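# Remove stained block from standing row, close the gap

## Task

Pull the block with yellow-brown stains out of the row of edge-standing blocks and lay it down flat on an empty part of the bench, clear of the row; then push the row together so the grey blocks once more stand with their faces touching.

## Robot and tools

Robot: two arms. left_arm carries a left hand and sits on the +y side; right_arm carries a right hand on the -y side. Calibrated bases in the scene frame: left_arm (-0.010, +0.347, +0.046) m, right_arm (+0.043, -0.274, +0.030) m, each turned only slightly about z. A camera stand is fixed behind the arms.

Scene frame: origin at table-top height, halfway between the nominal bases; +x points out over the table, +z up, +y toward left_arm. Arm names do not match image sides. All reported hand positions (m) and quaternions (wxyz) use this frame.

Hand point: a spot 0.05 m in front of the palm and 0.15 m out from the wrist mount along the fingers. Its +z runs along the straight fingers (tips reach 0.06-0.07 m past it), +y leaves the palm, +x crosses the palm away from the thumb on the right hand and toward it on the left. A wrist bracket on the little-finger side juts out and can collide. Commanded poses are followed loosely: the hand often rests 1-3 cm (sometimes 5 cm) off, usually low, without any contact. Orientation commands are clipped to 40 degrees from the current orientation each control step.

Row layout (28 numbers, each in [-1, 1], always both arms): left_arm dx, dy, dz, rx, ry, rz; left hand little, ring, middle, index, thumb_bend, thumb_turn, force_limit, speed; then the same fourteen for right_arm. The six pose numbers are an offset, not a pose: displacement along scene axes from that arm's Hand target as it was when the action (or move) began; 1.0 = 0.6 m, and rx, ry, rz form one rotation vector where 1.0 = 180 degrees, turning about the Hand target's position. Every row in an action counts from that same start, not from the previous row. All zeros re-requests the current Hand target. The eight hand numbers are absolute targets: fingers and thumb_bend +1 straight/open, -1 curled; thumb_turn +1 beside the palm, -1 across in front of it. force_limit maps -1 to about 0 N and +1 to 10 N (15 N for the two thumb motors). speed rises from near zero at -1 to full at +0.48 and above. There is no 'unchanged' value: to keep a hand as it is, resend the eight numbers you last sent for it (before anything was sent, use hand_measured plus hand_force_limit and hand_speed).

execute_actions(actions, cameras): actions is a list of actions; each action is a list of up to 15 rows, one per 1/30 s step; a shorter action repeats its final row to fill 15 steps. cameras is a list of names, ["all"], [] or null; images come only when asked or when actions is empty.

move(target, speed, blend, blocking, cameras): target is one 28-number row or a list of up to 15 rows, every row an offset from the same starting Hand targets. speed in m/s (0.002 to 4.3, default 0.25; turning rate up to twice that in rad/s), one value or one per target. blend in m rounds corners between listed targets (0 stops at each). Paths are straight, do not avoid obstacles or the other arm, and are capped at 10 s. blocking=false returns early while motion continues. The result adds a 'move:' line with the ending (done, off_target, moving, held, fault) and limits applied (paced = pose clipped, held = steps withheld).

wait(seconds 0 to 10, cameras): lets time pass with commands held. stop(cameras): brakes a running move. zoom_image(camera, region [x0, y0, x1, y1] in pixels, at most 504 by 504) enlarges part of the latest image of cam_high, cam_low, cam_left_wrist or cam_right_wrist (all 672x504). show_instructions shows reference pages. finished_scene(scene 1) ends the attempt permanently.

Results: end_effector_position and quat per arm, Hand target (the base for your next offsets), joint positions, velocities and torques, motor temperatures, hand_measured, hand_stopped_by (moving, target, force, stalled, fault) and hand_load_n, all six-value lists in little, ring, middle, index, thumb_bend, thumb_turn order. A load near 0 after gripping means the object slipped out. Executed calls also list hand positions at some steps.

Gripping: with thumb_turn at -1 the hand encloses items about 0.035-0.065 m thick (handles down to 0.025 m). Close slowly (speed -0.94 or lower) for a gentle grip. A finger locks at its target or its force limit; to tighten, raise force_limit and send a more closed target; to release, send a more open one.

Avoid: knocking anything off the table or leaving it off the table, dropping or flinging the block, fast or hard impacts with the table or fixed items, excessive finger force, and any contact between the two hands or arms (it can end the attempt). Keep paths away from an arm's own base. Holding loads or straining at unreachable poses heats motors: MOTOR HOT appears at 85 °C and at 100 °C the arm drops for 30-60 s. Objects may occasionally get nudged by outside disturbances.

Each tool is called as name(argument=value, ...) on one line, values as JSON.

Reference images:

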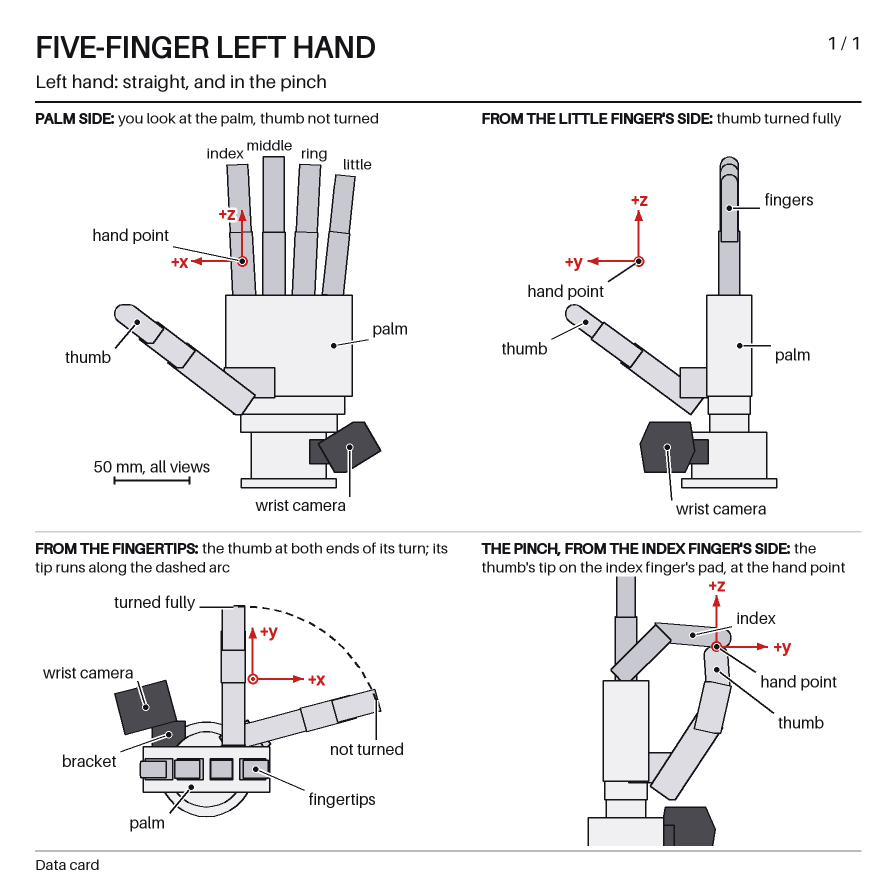

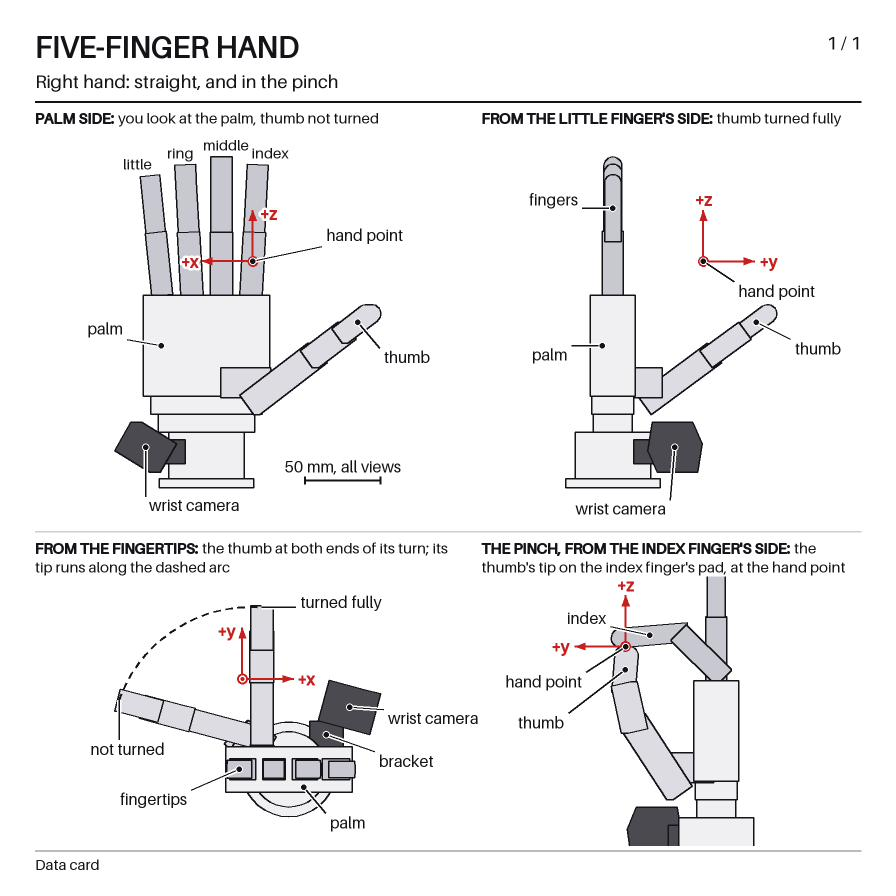

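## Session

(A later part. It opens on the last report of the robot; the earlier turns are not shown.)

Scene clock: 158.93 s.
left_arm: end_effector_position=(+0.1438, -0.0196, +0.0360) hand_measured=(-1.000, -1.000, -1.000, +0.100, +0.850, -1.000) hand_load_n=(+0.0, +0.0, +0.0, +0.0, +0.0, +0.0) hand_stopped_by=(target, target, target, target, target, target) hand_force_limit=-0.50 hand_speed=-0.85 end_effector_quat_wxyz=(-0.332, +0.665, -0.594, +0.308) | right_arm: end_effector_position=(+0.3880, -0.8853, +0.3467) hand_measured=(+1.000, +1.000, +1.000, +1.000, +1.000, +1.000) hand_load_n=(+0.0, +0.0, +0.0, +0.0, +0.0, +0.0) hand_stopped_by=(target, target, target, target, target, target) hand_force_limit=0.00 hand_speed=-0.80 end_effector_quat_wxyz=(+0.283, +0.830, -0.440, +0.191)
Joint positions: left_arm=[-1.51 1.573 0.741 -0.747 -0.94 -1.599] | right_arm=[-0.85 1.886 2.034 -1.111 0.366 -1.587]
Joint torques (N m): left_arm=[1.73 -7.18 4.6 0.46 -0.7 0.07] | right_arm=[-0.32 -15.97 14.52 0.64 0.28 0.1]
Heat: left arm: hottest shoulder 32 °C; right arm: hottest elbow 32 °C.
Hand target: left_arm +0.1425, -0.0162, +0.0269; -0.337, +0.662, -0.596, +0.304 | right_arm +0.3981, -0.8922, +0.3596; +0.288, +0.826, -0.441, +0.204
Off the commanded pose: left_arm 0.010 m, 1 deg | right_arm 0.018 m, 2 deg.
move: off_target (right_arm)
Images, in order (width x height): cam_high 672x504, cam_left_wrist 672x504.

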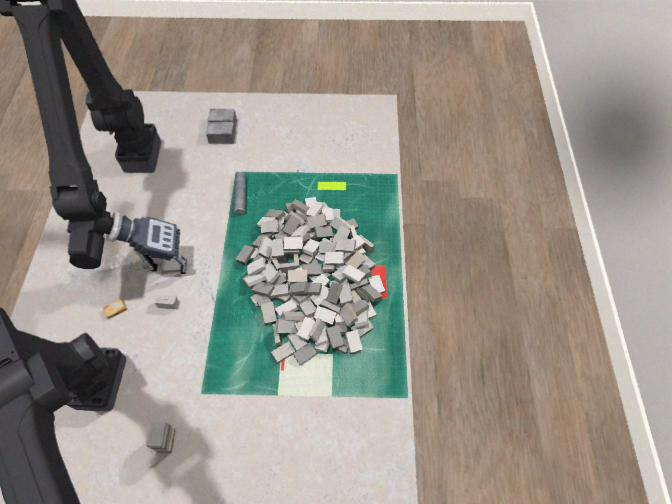

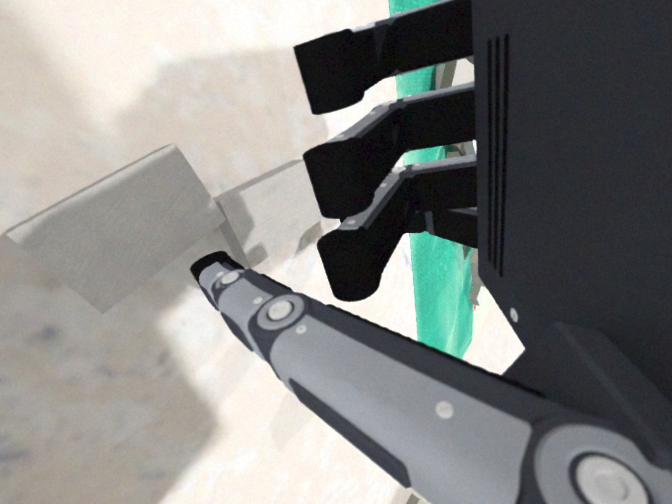

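move(target=[[0,0,0.0, 0,0,0, -1,-1,-1,0.24,0.9,-1,0,0, 0,0,0,0,0,0, 1,1,1,1,1,1,0,-0.8],[0,0,0.1, 0,0,0, -1,-1,-1,0.24,0.9,-1,0,0, 0,0,0,0,0,0, 1,1,1,1,1,1,0,-0.8],[0,0.1,0.12, 0,0,0, -1,-1,-1,0.24,0.9,-1,0,0, 0,0,0,0,0,0, 1,1,1,1,1,1,0,-0.8]], speed=0.2, cameras=["cam_left_wrist","cam_high"])

zoom_image(camera="cam_high", region=[100, 245, 200, 320])

Scene clock: 163.30 s.
left_arm: end_effector_position=(+0.1406, +0.0380, +0.0967) hand_measured=(-1.000, -1.000, -1.000, +0.240, +0.900, -1.000) hand_load_n=(+0.5, +0.0, +0.0, +0.0, +0.5, +0.0) hand_stopped_by=(target, target, target, target, target, target) hand_force_limit=0.00 hand_speed=0.00 end_effector_quat_wxyz=(-0.334, +0.664, -0.594, +0.307) | right_arm: end_effector_position=(+0.3880, -0.8853, +0.3467) hand_measured=(+1.000, +1.000, +1.000, +1.000, +1.000, +1.000) hand_load_n=(+0.0, +0.0, +0.0, +0.0, +0.0, +0.0) hand_stopped_by=(target, target, target, target, target, target) hand_force_limit=0.00 hand_speed=-0.80 end_effector_quat_wxyz=(+0.283, +0.830, -0.440, +0.191)
Joint positions: left_arm=[-1.504 1.291 0.658 -0.942 -0.941 -1.589] | right_arm=[-0.85 1.886 2.034 -1.111 0.366 -1.587]
Joint torques (N m): left_arm=[2.61 -6.59 5.7 -0.17 -0.67 0.23] | right_arm=[-0.62 -15.91 14.49 0.75 0.27 0.08]
Heat: left arm: hottest shoulder 32 °C; right arm: hottest elbow 32 °C.
Hand target: left_arm +0.1424, +0.0438, +0.0989; -0.337, +0.662, -0.596, +0.304 | right_arm +0.3981, -0.8922, +0.3596; +0.288, +0.826, -0.441, +0.204
Off the commanded pose: left_arm 0.006 m, 1 deg | right_arm 0.018 m, 2 deg.
move: off_target (right_arm)
Images, in order (width x height): cam_high 672x504, cam_left_wrist 672x504.

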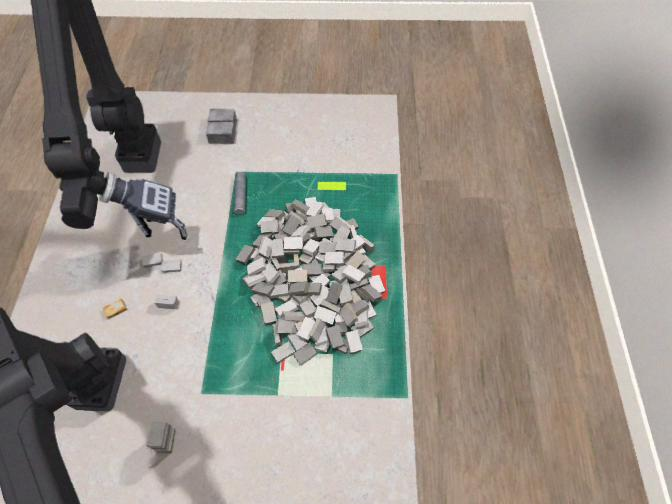

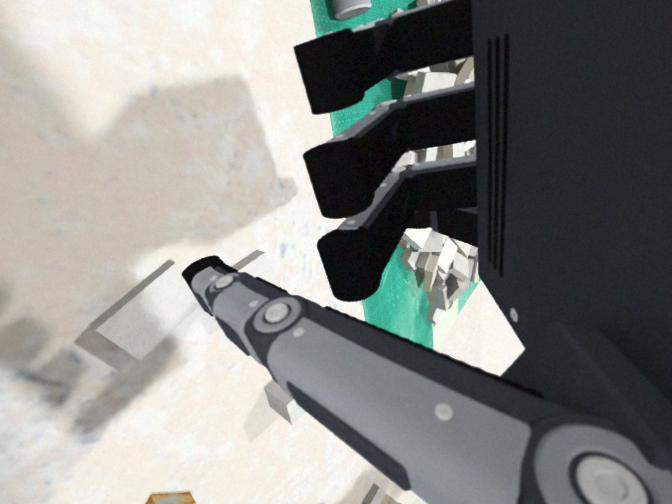

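Scaled by 5.040 from the camera's 672x504 image, which has a finer 960x720 frame.

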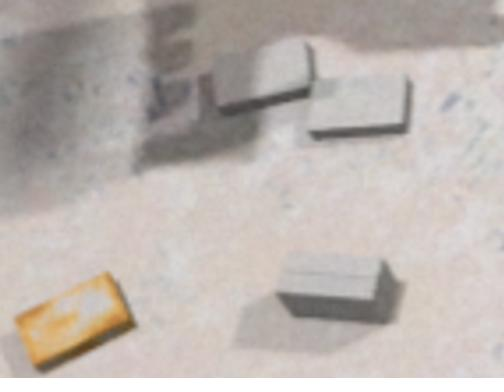

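move(target=[[-0.0782,-0.033,-0.05, 0,0,0.0, -1,-1,-1,0.24,0.9,-1,0,0, 0,0,0,0,0,0, 1,1,1,1,1,1,0,-0.8],[-0.0782,-0.033,-0.129, 0,0,0.0, -1,-1,-1,0.24,0.9,-1,0,0, 0,0,0,0,0,0, 1,1,1,1,1,1,0,-0.8]], speed=[0.2,0.12], cameras=["cam_high"])

zoom_image(camera="cam_high", region=[100, 225, 200, 300])

Scene clock: 167.13 s.
left_arm: end_effector_position=(+0.0973, +0.0224, +0.0281) hand_measured=(-1.000, -1.000, -1.000, +0.240, +0.900, -1.000) hand_load_n=(+0.0, +0.0, +0.0, +0.0, -0.5, +0.0) hand_stopped_by=(target, target, target, target, target, target) hand_force_limit=0.00 hand_speed=0.00 end_effector_quat_wxyz=(-0.334, +0.663, -0.596, +0.305) | right_arm: end_effector_position=(+0.3880, -0.8853, +0.3467) hand_measured=(+1.000, +1.000, +1.000, +1.000, +1.000, +1.000) hand_load_n=(+0.0, +0.0, +0.0, +0.0, +0.0, +0.0) hand_stopped_by=(target, target, target, target, target, target) hand_force_limit=0.00 hand_speed=-0.80 end_effector_quat_wxyz=(+0.283, +0.830, -0.440, +0.191)
Joint positions: left_arm=[-1.65 1.536 0.658 -0.896 -0.924 -1.831] | right_arm=[-0.85 1.886 2.034 -1.111 0.366 -1.587]
Joint torques (N m): left_arm=[1.49 -5.83 4.16 0.03 -0.61 -0.04] | right_arm=[0.03 -15.62 14.5 0.79 0.29 0.07]
Heat: left arm: hottest shoulder 32 °C; right arm: hottest elbow 32 °C.
Hand target: left_arm +0.0955, +0.0240, +0.0215; -0.337, +0.662, -0.596, +0.304 | right_arm +0.3981, -0.8922, +0.3596; +0.288, +0.826, -0.441, +0.204
Off the commanded pose: left_arm 0.007 m, 0 deg | right_arm 0.018 m, 2 deg.
move: off_target (right_arm)
Images, in order (width x height): cam_high 672x504.

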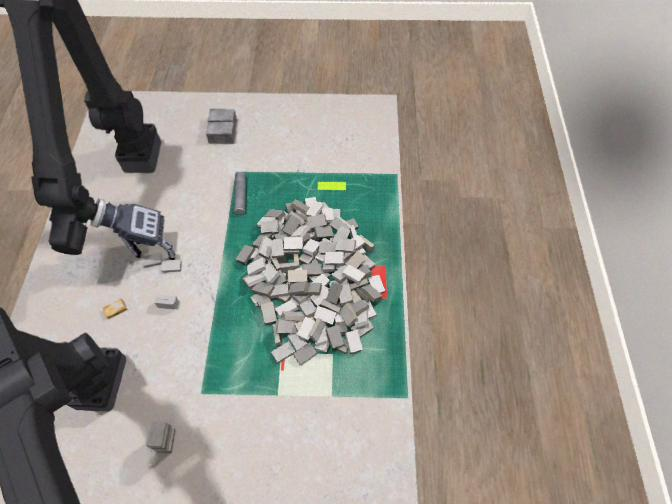

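Scaled by 5.040 from the camera's 672x504 image, which has a finer 960x720 frame.

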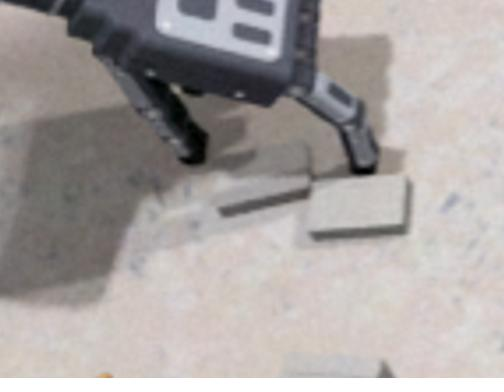

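move(target=[[0,-0.067,0.018, 0,0,0.0, -1,-1,-1,0.24,0.9,-1,0,0, 0,0,0,0,0,0, 1,1,1,1,1,1,0,-0.8]], speed=0.06, cameras=["cam_high"])

zoom_image(camera="cam_high", region=[100, 225, 200, 300])

Scene clock: 168.60 s.
left_arm: end_effector_position=(+0.0961, -0.0033, +0.0309) hand_measured=(-1.000, -1.000, -1.000, +0.240, +0.900, -1.000) hand_load_n=(+0.5, +0.0, +0.0, +0.0, +0.0, +0.0) hand_stopped_by=(target, target, target, target, target, target) hand_force_limit=0.00 hand_speed=0.00 end_effector_quat_wxyz=(-0.338, +0.662, -0.597, +0.303) | right_arm: end_effector_position=(+0.3880, -0.8853, +0.3467) hand_measured=(+1.000, +1.000, +1.000, +1.000, +1.000, +1.000) hand_load_n=(+0.0, +0.0, +0.0, +0.0, +0.0, +0.0) hand_stopped_by=(target, target, target, target, target, target) hand_force_limit=0.00 hand_speed=-0.80 end_effector_quat_wxyz=(+0.283, +0.830, -0.440, +0.191)
Joint positions: left_arm=[-1.65 1.59 0.737 -0.931 -0.925 -1.831] | right_arm=[-0.85 1.886 2.034 -1.111 0.366 -1.587]
Joint torques (N m): left_arm=[1.79 -6.59 7.15 -0.51 -0.64 0.09] | right_arm=[-0.09 -15.74 14.63 0.75 0.27 0.09]
Heat: left arm: hottest shoulder 32 °C; right arm: hottest elbow 32 °C.
Hand target: left_arm +0.0955, -0.0162, +0.0323; -0.337, +0.662, -0.596, +0.304 | right_arm +0.3981, -0.8922, +0.3596; +0.288, +0.826, -0.441, +0.204
Off the commanded pose: left_arm 0.013 m, 0 deg | right_arm 0.018 m, 2 deg.
move: off_target (left_arm, right_arm)
Images, in order (width x height): cam_high 672x504.

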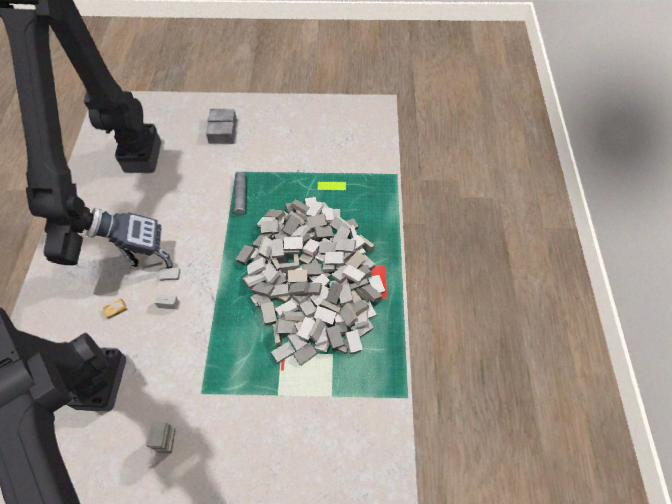

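Scaled by 5.040 from the camera's 672x504 image, which has a finer 960x720 frame.

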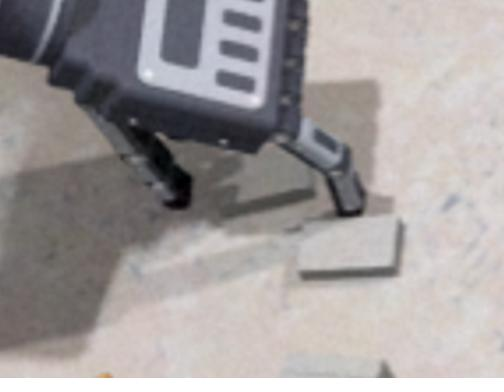

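move(target=[[0,0.03,0.083, 0,0,0.0, -1,-1,-1,0.24,0.9,-1,0,0, 0,0,0,0,0,0, 1,1,1,1,1,1,0,-0.8],[0.0742,-0.0025,0.063, 0,0,0.028, -1,-1,-1,0.24,0.9,-1,0,0, 0,0,0,0,0,0, 1,1,1,1,1,1,0,-0.8],[0.0742,-0.0017,-0.018, 0,0,0.028, -1,-1,-1,0.24,0.9,-1,0,0, 0,0,0,0,0,0, 1,1,1,1,1,1,0,-0.8]], speed=[0.15,0.2,0.12], cameras=["cam_high"])

zoom_image(camera="cam_high", region=[130, 240, 210, 300])

Scene clock: 172.33 s.
left_arm: end_effector_position=(+0.1395, -0.0218, +0.0304) hand_measured=(-1.000, -1.000, -1.000, +0.240, +0.900, -1.000) hand_load_n=(+0.0, +0.0, +0.0, +0.0, +0.0, +0.0) hand_stopped_by=(target, target, target, target, target, target) hand_force_limit=0.00 hand_speed=0.00 end_effector_quat_wxyz=(-0.342, +0.693, -0.560, +0.297) | right_arm: end_effector_position=(+0.3880, -0.8853, +0.3467) hand_measured=(+1.000, +1.000, +1.000, +1.000, +1.000, +1.000) hand_load_n=(+0.0, +0.0, +0.0, +0.0, +0.0, +0.0) hand_stopped_by=(target, target, target, target, target, target) hand_force_limit=0.00 hand_speed=-0.80 end_effector_quat_wxyz=(+0.283, +0.830, -0.440, +0.191)
Joint positions: left_arm=[-1.53 1.636 0.796 -0.879 -0.933 -1.789] | right_arm=[-0.85 1.886 2.034 -1.111 0.366 -1.587]
Joint torques (N m): left_arm=[2.55 -7.77 4.49 0.21 -0.61 0.18] | right_arm=[-0.09 -16.15 14.46 0.69 0.25 0.09]
Heat: left arm: hottest shoulder 32 °C; right arm: hottest elbow 32 °C.
Hand target: left_arm +0.1401, -0.0171, +0.0215; -0.350, +0.688, -0.567, +0.289 | right_arm +0.3981, -0.8922, +0.3596; +0.288, +0.826, -0.441, +0.204
Off the commanded pose: left_arm 0.010 m, 2 deg | right_arm 0.018 m, 2 deg.
move: off_target (right_arm)
Images, in order (width x height): cam_high 672x504.

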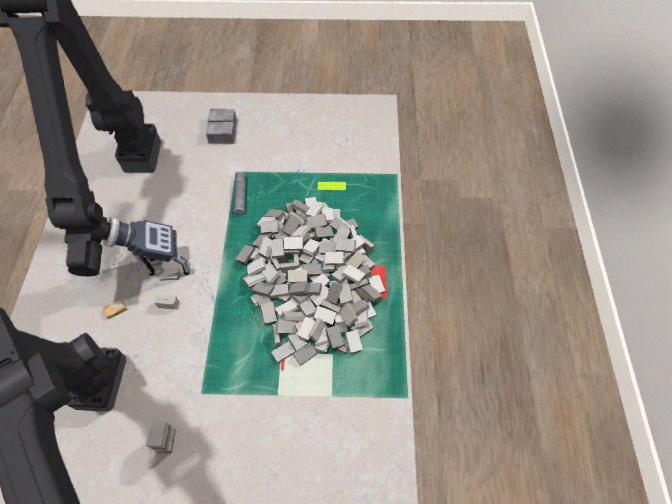

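Scaled by 6.300 from the camera's 672x504 image, which has a finer 960x720 frame.

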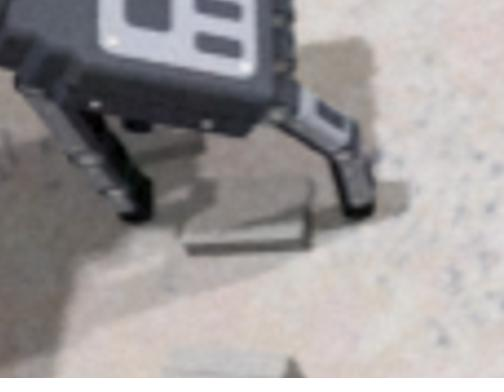

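move(target=[[0.005,0.012,0.05, 0,0,0.0, -1,-1,-1,0.24,0.9,-1,0,0, 0,0,0,0,0,0, 1,1,1,1,1,1,0,-0.8],[0.005,0.0075,-0.004, 0,0,0, -1,-1,-1,0.24,0.9,-1,0,0, 0,0,0,0,0,0, 1,1,1,1,1,1,0,-0.8]], speed=[0.15,0.12], cameras=["cam_high"])

zoom_image(camera="cam_high", region=[130, 240, 210, 300])

Scene clock: 174.60 s.
left_arm: end_effector_position=(+0.1406, -0.0166, +0.0266) hand_measured=(-1.000, -1.000, -1.000, +0.240, +0.900, -1.000) hand_load_n=(+0.0, +0.5, +0.0, -0.5, +0.0, +0.0) hand_stopped_by=(target, target, target, target, target, target) hand_force_limit=0.00 hand_speed=0.00 end_effector_quat_wxyz=(-0.343, +0.691, -0.563, +0.296) | right_arm: end_effector_position=(+0.3880, -0.8853, +0.3467) hand_measured=(+1.000, +1.000, +1.000, +1.000, +1.000, +1.000) hand_load_n=(+0.0, +0.0, +0.0, +0.0, +0.0, +0.0) hand_stopped_by=(target, target, target, target, target, target) hand_force_limit=0.00 hand_speed=-0.80 end_effector_quat_wxyz=(+0.283, +0.830, -0.440, +0.191)
Joint positions: left_arm=[-1.525 1.632 0.778 -0.855 -0.933 -1.772] | right_arm=[-0.85 1.886 2.034 -1.111 0.366 -1.587]
Joint torques (N m): left_arm=[2.37 -7.41 4.59 -0.02 -0.69 0.21] | right_arm=[0.03 -15.68 14.45 0.75 0.27 0.09]
Heat: left arm: hottest shoulder 32 °C; right arm: hottest elbow 32 °C.
Hand target: left_arm +0.1432, -0.0126, +0.0190; -0.350, +0.688, -0.567, +0.289 | right_arm +0.3981, -0.8922, +0.3596; +0.288, +0.826, -0.441, +0.204
Off the commanded pose: left_arm 0.009 m, 1 deg | right_arm 0.018 m, 2 deg.
move: off_target (right_arm)
Images, in order (width x height): cam_high 672x504.

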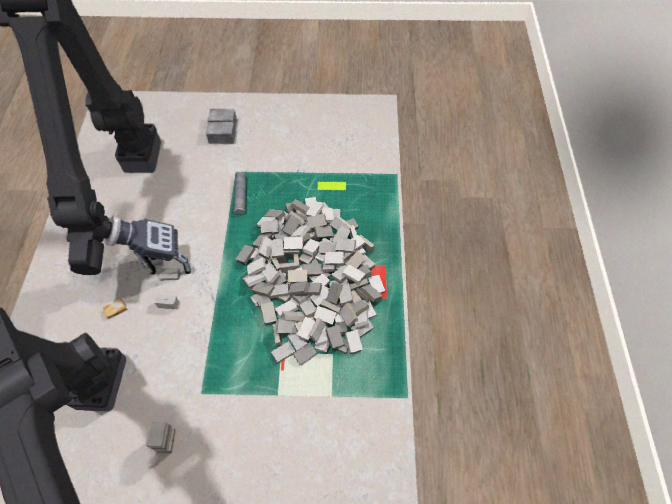

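Scaled by 6.300 from the camera's 672x504 image, which has a finer 960x720 frame.

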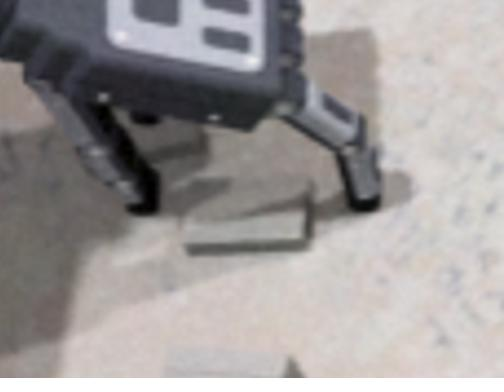

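move(target=[[0,0,0, 0,0,0, -1,-1,-1,0.0,0.76,-1,-0.7,-0.9, 0,0,0,0,0,0, 1,1,1,1,1,1,0,-0.8]])

move(target=[[0,0,0, 0,0,0, -1,-1,-1,-0.08,0.66,-1,-0.8,-0.96, 0,0,0,0,0,0, 1,1,1,1,1,1,0,-0.8]], cameras=["cam_high"])

zoom_image(camera="cam_high", region=[130, 240, 210, 300])

Scene clock: 176.23 s.
left_arm: end_effector_position=(+0.1408, -0.0166, +0.0266) hand_measured=(-1.000, -1.000, -1.000, +0.000, +0.760, -1.000) hand_load_n=(+0.0, +0.0, +0.0, +0.0, +0.0, +0.0) hand_stopped_by=(target, target, target, target, target, target) hand_force_limit=-0.70 hand_speed=-0.90 end_effector_quat_wxyz=(-0.343, +0.692, -0.563, +0.296) | right_arm: end_effector_position=(+0.3880, -0.8853, +0.3467) hand_measured=(+1.000, +1.000, +1.000, +1.000, +1.000, +1.000) hand_load_n=(+0.0, +0.0, +0.0, +0.0, +0.0, +0.0) hand_stopped_by=(target, target, target, target, target, target) hand_force_limit=0.00 hand_speed=-0.80 end_effector_quat_wxyz=(+0.283, +0.830, -0.440, +0.191)
Joint positions: left_arm=[-1.525 1.632 0.778 -0.855 -0.933 -1.772] | right_arm=[-0.85 1.886 2.034 -1.111 0.366 -1.587]
Joint torques (N m): left_arm=[2.55 -7 4.48 0.17 -0.62 0.25] | right_arm=[-0.44 -16.03 14.52 0.77 0.29 0.1]
Heat: left arm: hottest shoulder 32 °C; right arm: hottest elbow 32 °C.
Hand target: left_arm +0.1430, -0.0126, +0.0190; -0.350, +0.688, -0.567, +0.289 | right_arm +0.3981, -0.8922, +0.3596; +0.288, +0.826, -0.441, +0.204
Off the commanded pose: left_arm 0.009 m, 1 deg | right_arm 0.018 m, 2 deg.
move: off_target (right_arm)

Scene clock: 176.73 s.
left_arm: end_effector_position=(+0.1408, -0.0166, +0.0266) hand_measured=(-1.000, -1.000, -1.000, -0.018, +0.748, -1.000) hand_load_n=(+0.0, +0.0, +0.0, +2.0, +1.5, +0.0) hand_stopped_by=(target, target, target, force, force, target) hand_force_limit=-0.80 hand_speed=-0.96 end_effector_quat_wxyz=(-0.343, +0.692, -0.563, +0.296) | right_arm: end_effector_position=(+0.3880, -0.8853, +0.3467) hand_measured=(+1.000, +1.000, +1.000, +1.000, +1.000, +1.000) hand_load_n=(+0.0, +0.0, +0.0, +0.0, +0.0, +0.5) hand_stopped_by=(target, target, target, target, target, target) hand_force_limit=0.00 hand_speed=-0.80 end_effector_quat_wxyz=(+0.283, +0.830, -0.440, +0.191)
Joint positions: left_arm=[-1.525 1.632 0.778 -0.855 -0.933 -1.772] | right_arm=[-0.85 1.886 2.034 -1.111 0.366 -1.587]
Joint torques (N m): left_arm=[2.14 -7.53 4.53 0.1 -0.63 0.19] | right_arm=[0.32 -16.21 14.39 0.9 0.25 0.07]
Heat: left arm: hottest shoulder 32 °C; right arm: hottest elbow 32 °C.
Hand target: left_arm +0.1430, -0.0126, +0.0190; -0.350, +0.688, -0.567, +0.289 | right_arm +0.3981, -0.8922, +0.3596; +0.288, +0.826, -0.441, +0.204
Off the commanded pose: left_arm 0.009 m, 1 deg | right_arm 0.018 m, 2 deg.
move: off_target (right_arm)
Images, in order (width x height): cam_high 672x504.

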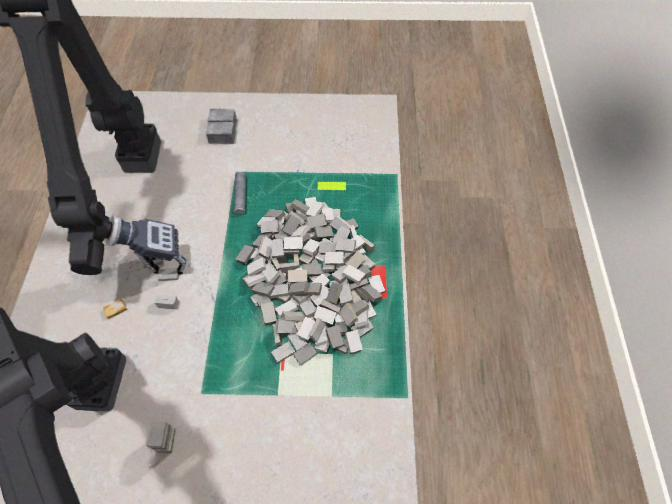

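Scaled by 6.300 from the camera's 672x504 image, which has a finer 960x720 frame.

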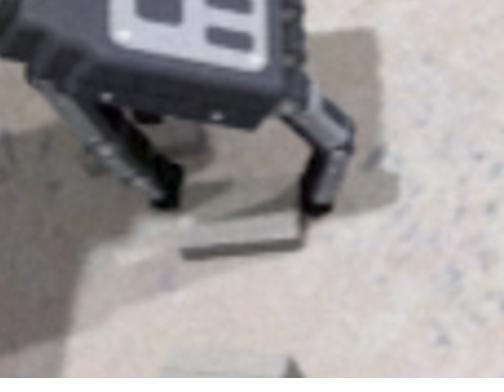

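move(target=[[0,-0.01,0.075, 0,0,0, -1,-1,-1,-0.08,0.66,-1,-0.8,-0.96, 0,0,0,0,0,0, 1,1,1,1,1,1,0,-0.8]], speed=0.05, cameras=["cam_high","cam_left_wrist"])

zoom_image(camera="cam_high", region=[140, 240, 200, 285])

zoom_image(camera="cam_left_wrist", region=[180, 180, 400, 330])

Scene clock: 178.50 s.
left_arm: end_effector_position=(+0.1396, -0.0006, +0.0468) hand_measured=(-1.000, -1.000, -1.000, -0.018, +0.748, -1.000) hand_load_n=(+0.0, +0.0, +0.0, +1.5, +2.0, +0.0) hand_stopped_by=(target, target, target, force, force, target) hand_force_limit=-0.80 hand_speed=-0.96 end_effector_quat_wxyz=(-0.363, +0.681, -0.573, +0.276) | right_arm: end_effector_position=(+0.3880, -0.8853, +0.3467) hand_measured=(+1.000, +1.000, +1.000, +1.000, +1.000, +1.000) hand_load_n=(+0.0, +0.0, +0.0, +0.0, +0.0, +0.0) hand_stopped_by=(target, target, target, target, target, target) hand_force_limit=0.00 hand_speed=-0.80 end_effector_quat_wxyz=(+0.283, +0.830, -0.440, +0.191)
Joint positions: left_arm=[-1.525 1.582 0.79 -0.98 -0.933 -1.771] | right_arm=[-0.85 1.886 2.034 -1.111 0.366 -1.587]
Joint torques (N m): left_arm=[2.9 -10.46 7.73 -0.34 -0.63 0.15] | right_arm=[-0.5 -16.15 14.28 0.72 0.28 0.08]
Heat: left arm: hottest shoulder 32 °C; right arm: hottest elbow 32 °C.
Hand target: left_arm +0.1430, -0.0186, +0.0641; -0.350, +0.688, -0.567, +0.289 | right_arm +0.3981, -0.8922, +0.3596; +0.288, +0.826, -0.441, +0.204
Off the commanded pose: left_arm 0.025 m, 2 deg | right_arm 0.018 m, 2 deg.
move: off_target (left_arm, right_arm)
Images, in order (width x height): cam_high 672x504, cam_left_wrist 672x504.

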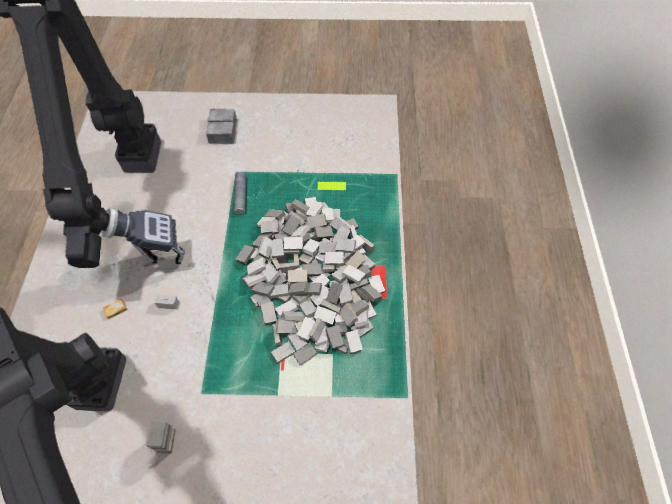

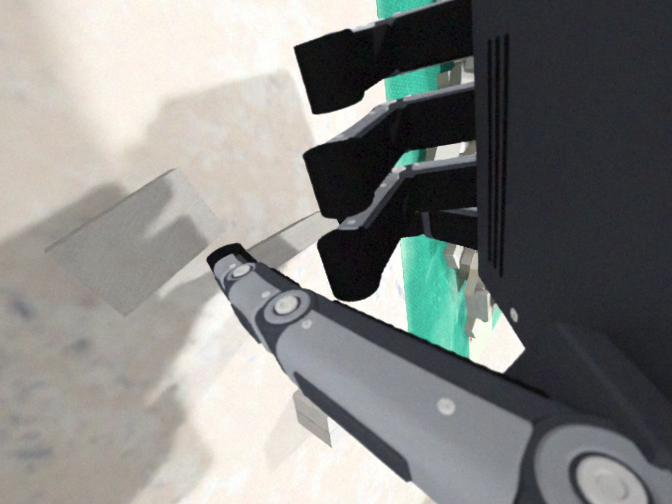

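Scaled by 8.400 from the camera's 672x504 image, which has a finer 960x720 frame.

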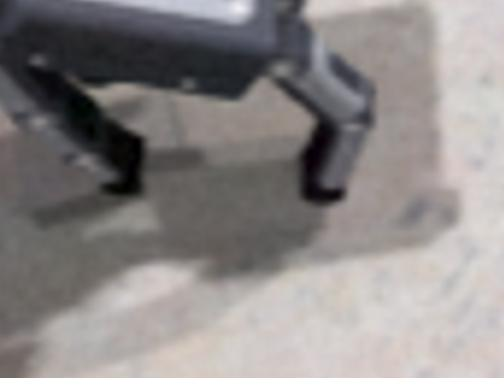

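Scaled by 2.291 from the camera's 672x504 image, which has a finer 960x720 frame.

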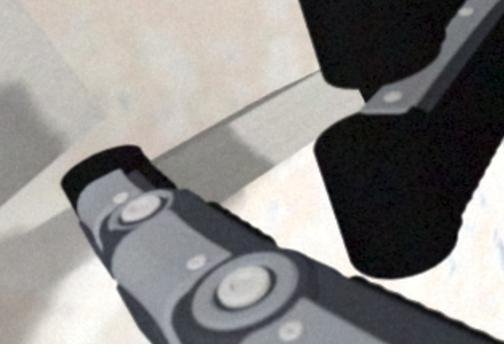

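move(target=[[0,0,0, 0,0,0, -1,-1,-1,-0.013,0.66,-1,-0.8,-0.96, 0,0,0,0,0,0, 1,1,1,1,1,1,0,-0.8]], cameras=["cam_left_wrist"])

zoom_image(camera="cam_left_wrist", region=[180, 180, 400, 330])

Scene clock: 180.20 s.
left_arm: end_effector_position=(+0.1396, -0.0006, +0.0468) hand_measured=(-1.000, -1.000, -1.000, -0.012, +0.748, -1.000) hand_load_n=(+0.0, +0.0, +0.0, +0.5, +0.5, +0.0) hand_stopped_by=(target, target, target, target, force, target) hand_force_limit=-0.80 hand_speed=-0.96 end_effector_quat_wxyz=(-0.363, +0.681, -0.573, +0.276) | right_arm: end_effector_position=(+0.3880, -0.8853, +0.3467) hand_measured=(+1.000, +1.000, +1.000, +1.000, +1.000, +1.000) hand_load_n=(+0.0, +0.0, +0.0, +0.0, +0.0, +0.0) hand_stopped_by=(target, target, target, target, target, target) hand_force_limit=0.00 hand_speed=-0.80 end_effector_quat_wxyz=(+0.283, +0.830, -0.440, +0.191)
Joint positions: left_arm=[-1.525 1.582 0.79 -0.98 -0.933 -1.771] | right_arm=[-0.85 1.886 2.034 -1.111 0.366 -1.587]
Joint torques (N m): left_arm=[2.26 -10.46 7.68 -0.5 -0.66 0.16] | right_arm=[-0.21 -15.74 14.5 0.77 0.26 0.1]
Heat: left arm: hottest shoulder 32 °C; right arm: hottest elbow 32 °C.
Hand target: left_arm +0.1430, -0.0186, +0.0640; -0.350, +0.688, -0.567, +0.289 | right_arm +0.3981, -0.8922, +0.3596; +0.288, +0.826, -0.441, +0.204
Off the commanded pose: left_arm 0.025 m, 2 deg | right_arm 0.018 m, 2 deg.
move: off_target (left_arm, right_arm)
Images, in order (width x height): cam_left_wrist 672x504.

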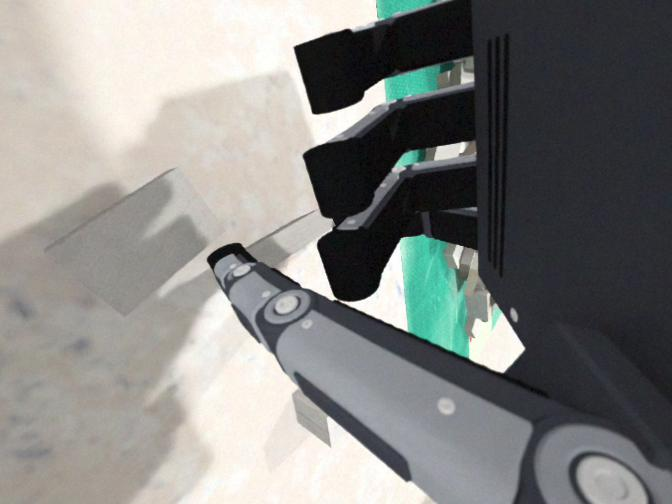

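Scaled by 2.291 from the camera's 672x504 image, which has a finer 960x720 frame.

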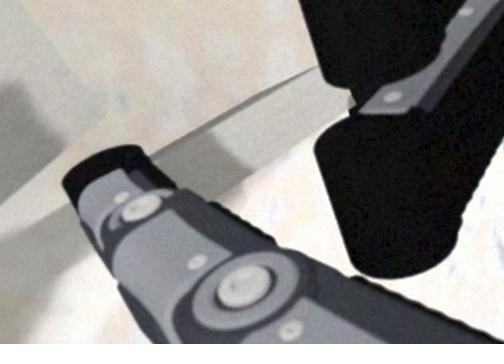

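move(target=[[0.004,-0.0857,-0.018, 0,0,-0.039, -1,-1,-1,-0.013,0.66,-1,-0.8,-0.96, 0,0,0,0,0,0, 1,1,1,1,1,1,0,-0.8]], speed=0.07, cameras=["cam_left_wrist","cam_high"])

zoom_image(camera="cam_left_wrist", region=[180, 180, 400, 330])

zoom_image(camera="cam_high", region=[140, 260, 200, 305])

Scene clock: 183.03 s.
left_arm: end_effector_position=(+0.1409, -0.0541, +0.0509) hand_measured=(-1.000, -1.000, -1.000, -0.012, +0.748, -1.000) hand_load_n=(+0.0, +0.0, +0.0, +0.0, +0.0, +0.0) hand_stopped_by=(target, target, target, target, force, target) hand_force_limit=-0.80 hand_speed=-0.96 end_effector_quat_wxyz=(-0.336, +0.650, -0.610, +0.306) | right_arm: end_effector_position=(+0.3880, -0.8853, +0.3467) hand_measured=(+1.000, +1.000, +1.000, +1.000, +1.000, +1.000) hand_load_n=(+0.0, +0.0, +0.0, +0.0, +0.0, +0.0) hand_stopped_by=(target, target, target, target, target, target) hand_force_limit=0.00 hand_speed=-0.80 end_effector_quat_wxyz=(+0.283, +0.830, -0.440, +0.191)
Joint positions: left_arm=[-1.524 1.614 0.851 -0.814 -0.943 -1.563] | right_arm=[-0.85 1.886 2.034 -1.111 0.366 -1.587]
Joint torques (N m): left_arm=[2.84 -8.06 7.95 0.28 -0.61 0.19] | right_arm=[-0.03 -15.68 14.42 0.77 0.22 0.07]
Heat: left arm: hottest shoulder 32 °C; right arm: hottest elbow 32 °C.
Hand target: left_arm +0.1455, -0.0699, +0.0531; -0.332, +0.652, -0.608, +0.309 | right_arm +0.3981, -0.8922, +0.3596; +0.288, +0.826, -0.441, +0.204
Off the commanded pose: left_arm 0.017 m, 1 deg | right_arm 0.018 m, 2 deg.
move: off_target (left_arm, right_arm)
Images, in order (width x height): cam_high 672x504, cam_left_wrist 672x504.

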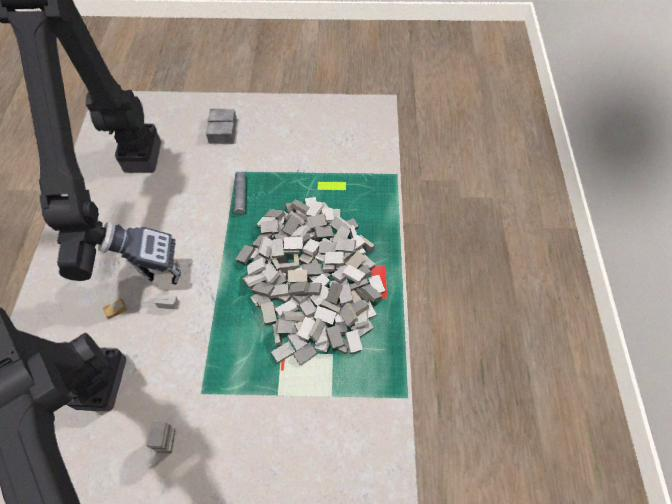

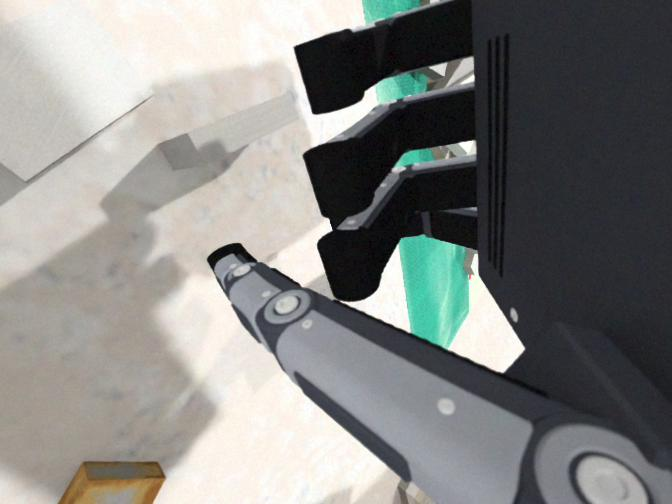

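Scaled by 2.291 from the camera's 672x504 image, which has a finer 960x720 frame.

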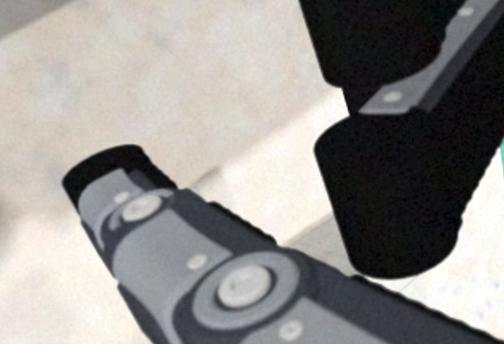

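Scaled by 8.400 from the camera's 672x504 image, which has a finer 960x720 frame.

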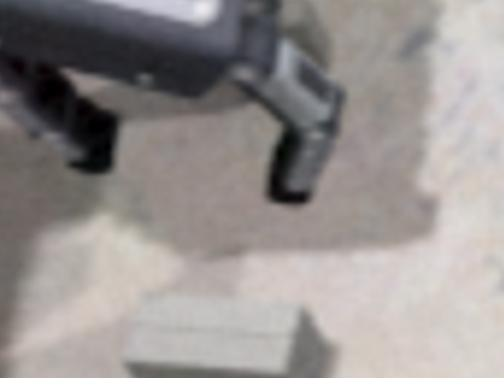

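move(target=[[0.0,-0.02,0.1, 0,0,0, -1,-1,-1,0.24,0.9,-1,0,0, 0,0,0,0,0,0, 1,1,1,1,1,1,0,-0.8],[-0.13,0.02,0.12, 0,0,0, -1,-1,-1,0.24,0.9,-1,0,0, 0,0,0,0,0,0, 1,1,1,1,1,1,0,-0.8]], speed=0.2, cameras=["cam_left_wrist","cam_high"])

zoom_image(camera="cam_high", region=[100, 240, 200, 315])

zoom_image(camera="cam_left_wrist", region=[100, 100, 500, 400])

Scene clock: 186.00 s.
left_arm: end_effector_position=(+0.0713, -0.0405, +0.1125) hand_measured=(-1.000, -1.000, -1.000, +0.240, +0.900, -1.000) hand_load_n=(+0.0, +0.0, +0.0, +0.0, +0.0, +0.0) hand_stopped_by=(target, target, target, target, target, target) hand_force_limit=0.00 hand_speed=0.00 end_effector_quat_wxyz=(-0.346, +0.643, -0.615, +0.298) | right_arm: end_effector_position=(+0.3880, -0.8853, +0.3467) hand_measured=(+1.000, +1.000, +1.000, +1.000, +1.000, +1.000) hand_load_n=(+0.0, +0.0, +0.0, +0.0, +0.0, +0.0) hand_stopped_by=(target, target, target, target, target, target) hand_force_limit=0.00 hand_speed=-0.80 end_effector_quat_wxyz=(+0.283, +0.830, -0.440, +0.191)
Joint positions: left_arm=[-1.71 1.533 0.949 -1.267 -0.918 -1.866] | right_arm=[-0.85 1.886 2.034 -1.111 0.366 -1.587]
Joint torques (N m): left_arm=[1.61 -9.41 9.02 -0.62 -0.61 0.02] | right_arm=[-0.03 -16.21 14.45 0.83 0.29 0.1]
Heat: left arm: hottest shoulder 32 °C; right arm: hottest elbow 32 °C.
Hand target: left_arm +0.0675, -0.0580, +0.1253; -0.332, +0.652, -0.608, +0.310 | right_arm +0.3981, -0.8922, +0.3596; +0.288, +0.826, -0.441, +0.204
Off the commanded pose: left_arm 0.022 m, 2 deg | right_arm 0.018 m, 2 deg.
move: off_target (left_arm, right_arm)
Images, in order (width x height): cam_high 672x504, cam_left_wrist 672x504.

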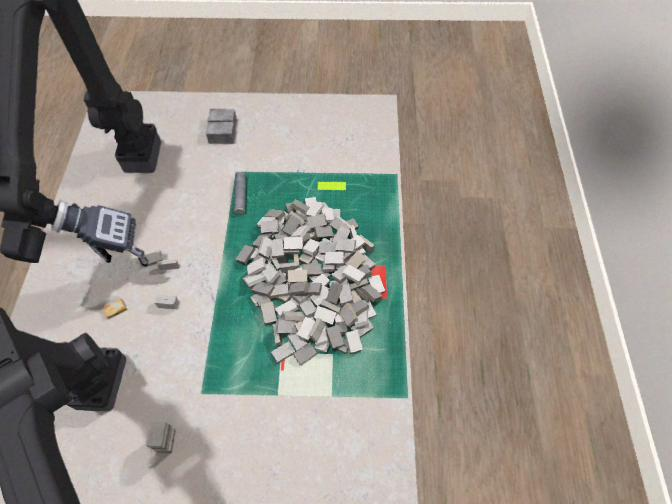

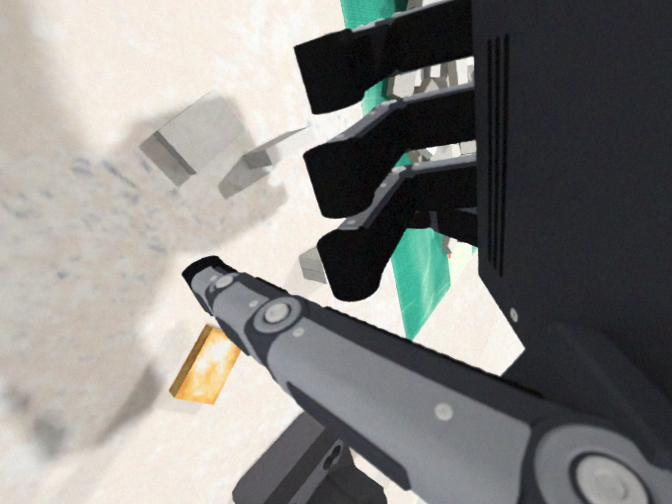

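Scaled by 5.040 from the camera's 672x504 image, which has a finer 960x720 frame.

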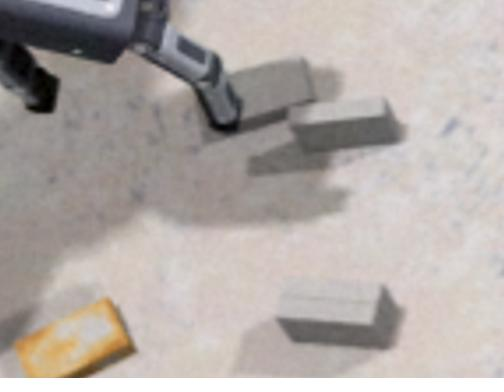

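Scaled by 1.260 from the camera's 672x504 image, which has a finer 960x720 frame.

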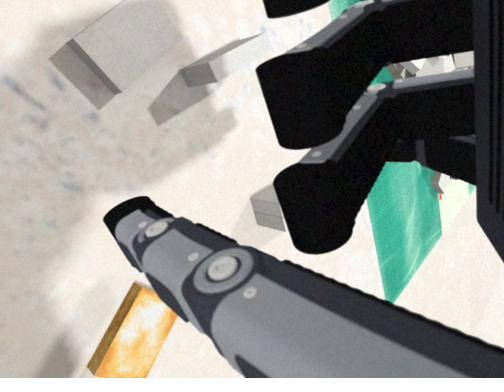

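move(target=[[-0.0358,0.0783,-0.0917, 0,0,0, -1,-1,-1,0.24,0.9,-1,0,0, 0,0,0,0,0,0, 1,1,1,1,1,1,0,-0.8],[-0.0358,0.0783,-0.172, 0,0,0, -1,-1,-1,0.24,0.9,-1,0,0, 0,0,0,0,0,0, 1,1,1,1,1,1,0,-0.8]], speed=[0.2,0.12], cameras=["cam_high"])

zoom_image(camera="cam_high", region=[100, 240, 200, 315])

Scene clock: 191.50 s.
left_arm: end_effector_position=(+0.0482, -0.0117, +0.0288) hand_measured=(-1.000, -1.000, -1.000, +0.240, +0.900, -1.000) hand_load_n=(+0.0, +0.0, +0.0, +0.0, +0.0, +0.0) hand_stopped_by=(target, target, target, target, target, target) hand_force_limit=0.00 hand_speed=0.00 end_effector_quat_wxyz=(-0.330, +0.653, -0.608, +0.310) | right_arm: end_effector_position=(+0.3880, -0.8853, +0.3467) hand_measured=(+1.000, +1.000, +1.000, +1.000, +1.000, +1.000) hand_load_n=(+0.0, +0.0, +0.0, +0.0, +0.0, +0.0) hand_stopped_by=(target, target, target, target, target, target) hand_force_limit=0.00 hand_speed=-0.80 end_effector_quat_wxyz=(+0.283, +0.830, -0.440, +0.191)
Joint positions: left_arm=[-1.787 1.638 0.784 -1.05 -0.896 -1.992] | right_arm=[-0.85 1.886 2.034 -1.111 0.366 -1.587]
Joint torques (N m): left_arm=[1.79 -7.36 4.21 0.08 -0.54 -0.01] | right_arm=[-0.91 -15.79 14.49 0.73 0.26 0.07]
Heat: left arm: hottest shoulder 32 °C; right arm: hottest elbow 32 °C.
Hand target: left_arm +0.0460, -0.0109, +0.0221; -0.332, +0.652, -0.608, +0.310 | right_arm +0.3981, -0.8922, +0.3596; +0.288, +0.826, -0.441, +0.204
Off the commanded pose: left_arm 0.007 m, 0 deg | right_arm 0.018 m, 2 deg.
move: off_target (right_arm)
Images, in order (width x height): cam_high 672x504.

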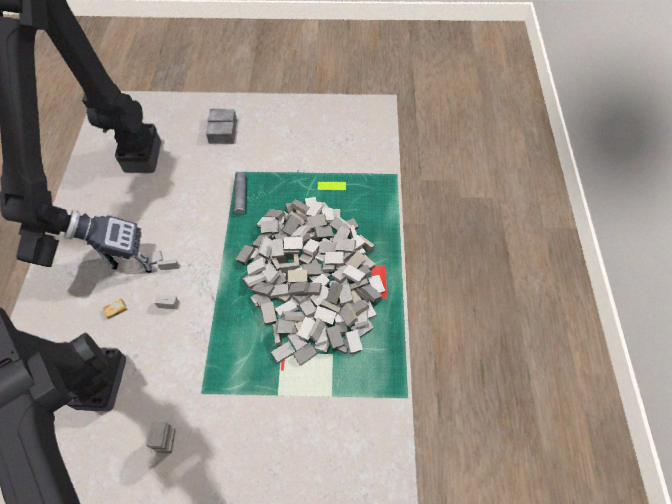

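Scaled by 5.040 from the camera's 672x504 image, which has a finer 960x720 frame.

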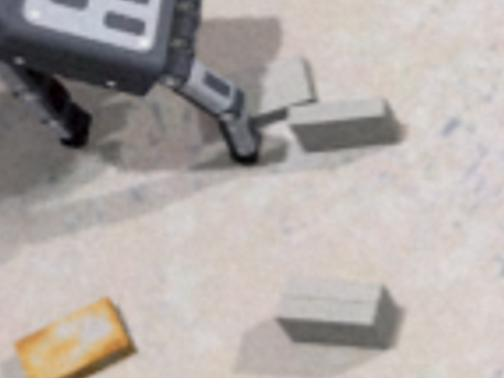

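move(target=[[0.0,0.055,0.014, 0,0,0, -1,-1,-1,0.24,0.9,-1,0,0, 0,0,0,0,0,0, 1,1,1,1,1,1,0,-0.8],[0.0,0.035,0.12, 0,0,0, -1,-1,-1,0.24,0.9,-1,0,0, 0,0,0,0,0,0, 1,1,1,1,1,1,0,-0.8],[0.15,0.02,0.12, 0,0,0.04, -1,-1,-1,0.24,0.9,-1,0,0, 0,0,0,0,0,0, 1,1,1,1,1,1,0,-0.8]], speed=[0.07,0.15,0.2], cameras=["cam_high"])

zoom_image(camera="cam_high", region=[100, 240, 200, 315])

Scene clock: 195.23 s.
left_arm: end_effector_position=(+0.1332, +0.0181, +0.0834) hand_measured=(-1.000, -1.000, -1.000, +0.240, +0.900, -1.000) hand_load_n=(+0.5, +0.0, +0.0, +0.0, +0.0, +0.0) hand_stopped_by=(target, target, target, target, target, target) hand_force_limit=0.00 hand_speed=0.00 end_effector_quat_wxyz=(-0.363, +0.682, -0.570, +0.279) | right_arm: end_effector_position=(+0.3880, -0.8853, +0.3467) hand_measured=(+1.000, +1.000, +1.000, +1.000, +1.000, +1.000) hand_load_n=(+0.0, +0.0, +0.0, +0.0, +0.0, +0.0) hand_stopped_by=(target, target, target, target, target, target) hand_force_limit=0.00 hand_speed=-0.80 end_effector_quat_wxyz=(+0.283, +0.830, -0.440, +0.191)
Joint positions: left_arm=[-1.542 1.465 0.779 -1.111 -0.933 -1.808] | right_arm=[-0.85 1.886 2.034 -1.111 0.366 -1.587]
Joint torques (N m): left_arm=[2.61 -7.94 7.97 -0.03 -0.58 0.2] | right_arm=[-0.67 -15.85 14.56 0.8 0.3 0.1]
Heat: left arm: hottest shoulder 32 °C; right arm: hottest elbow 32 °C.
Hand target: left_arm +0.1360, +0.0011, +0.0939; -0.350, +0.689, -0.566, +0.288 | right_arm +0.3981, -0.8922, +0.3596; +0.288, +0.826, -0.441, +0.204
Off the commanded pose: left_arm 0.020 m, 2 deg | right_arm 0.018 m, 2 deg.
move: off_target (left_arm, right_arm)
Images, in order (width x height): cam_high 672x504.

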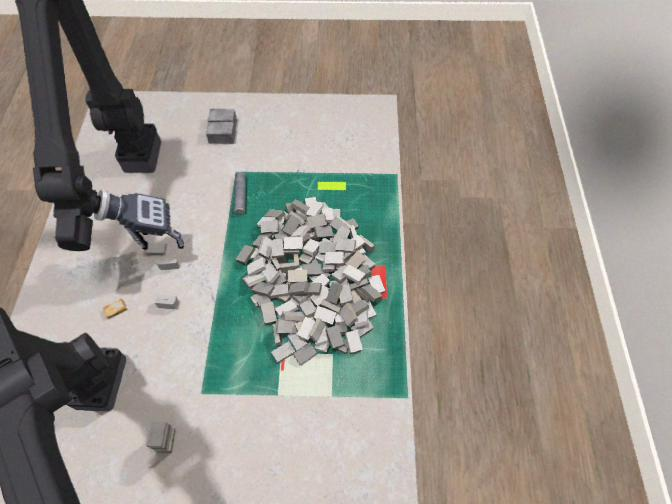

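Scaled by 5.040 from the camera's 672x504 image, which has a finer 960x720 frame.

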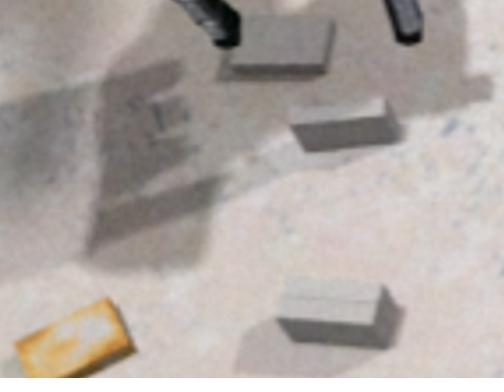

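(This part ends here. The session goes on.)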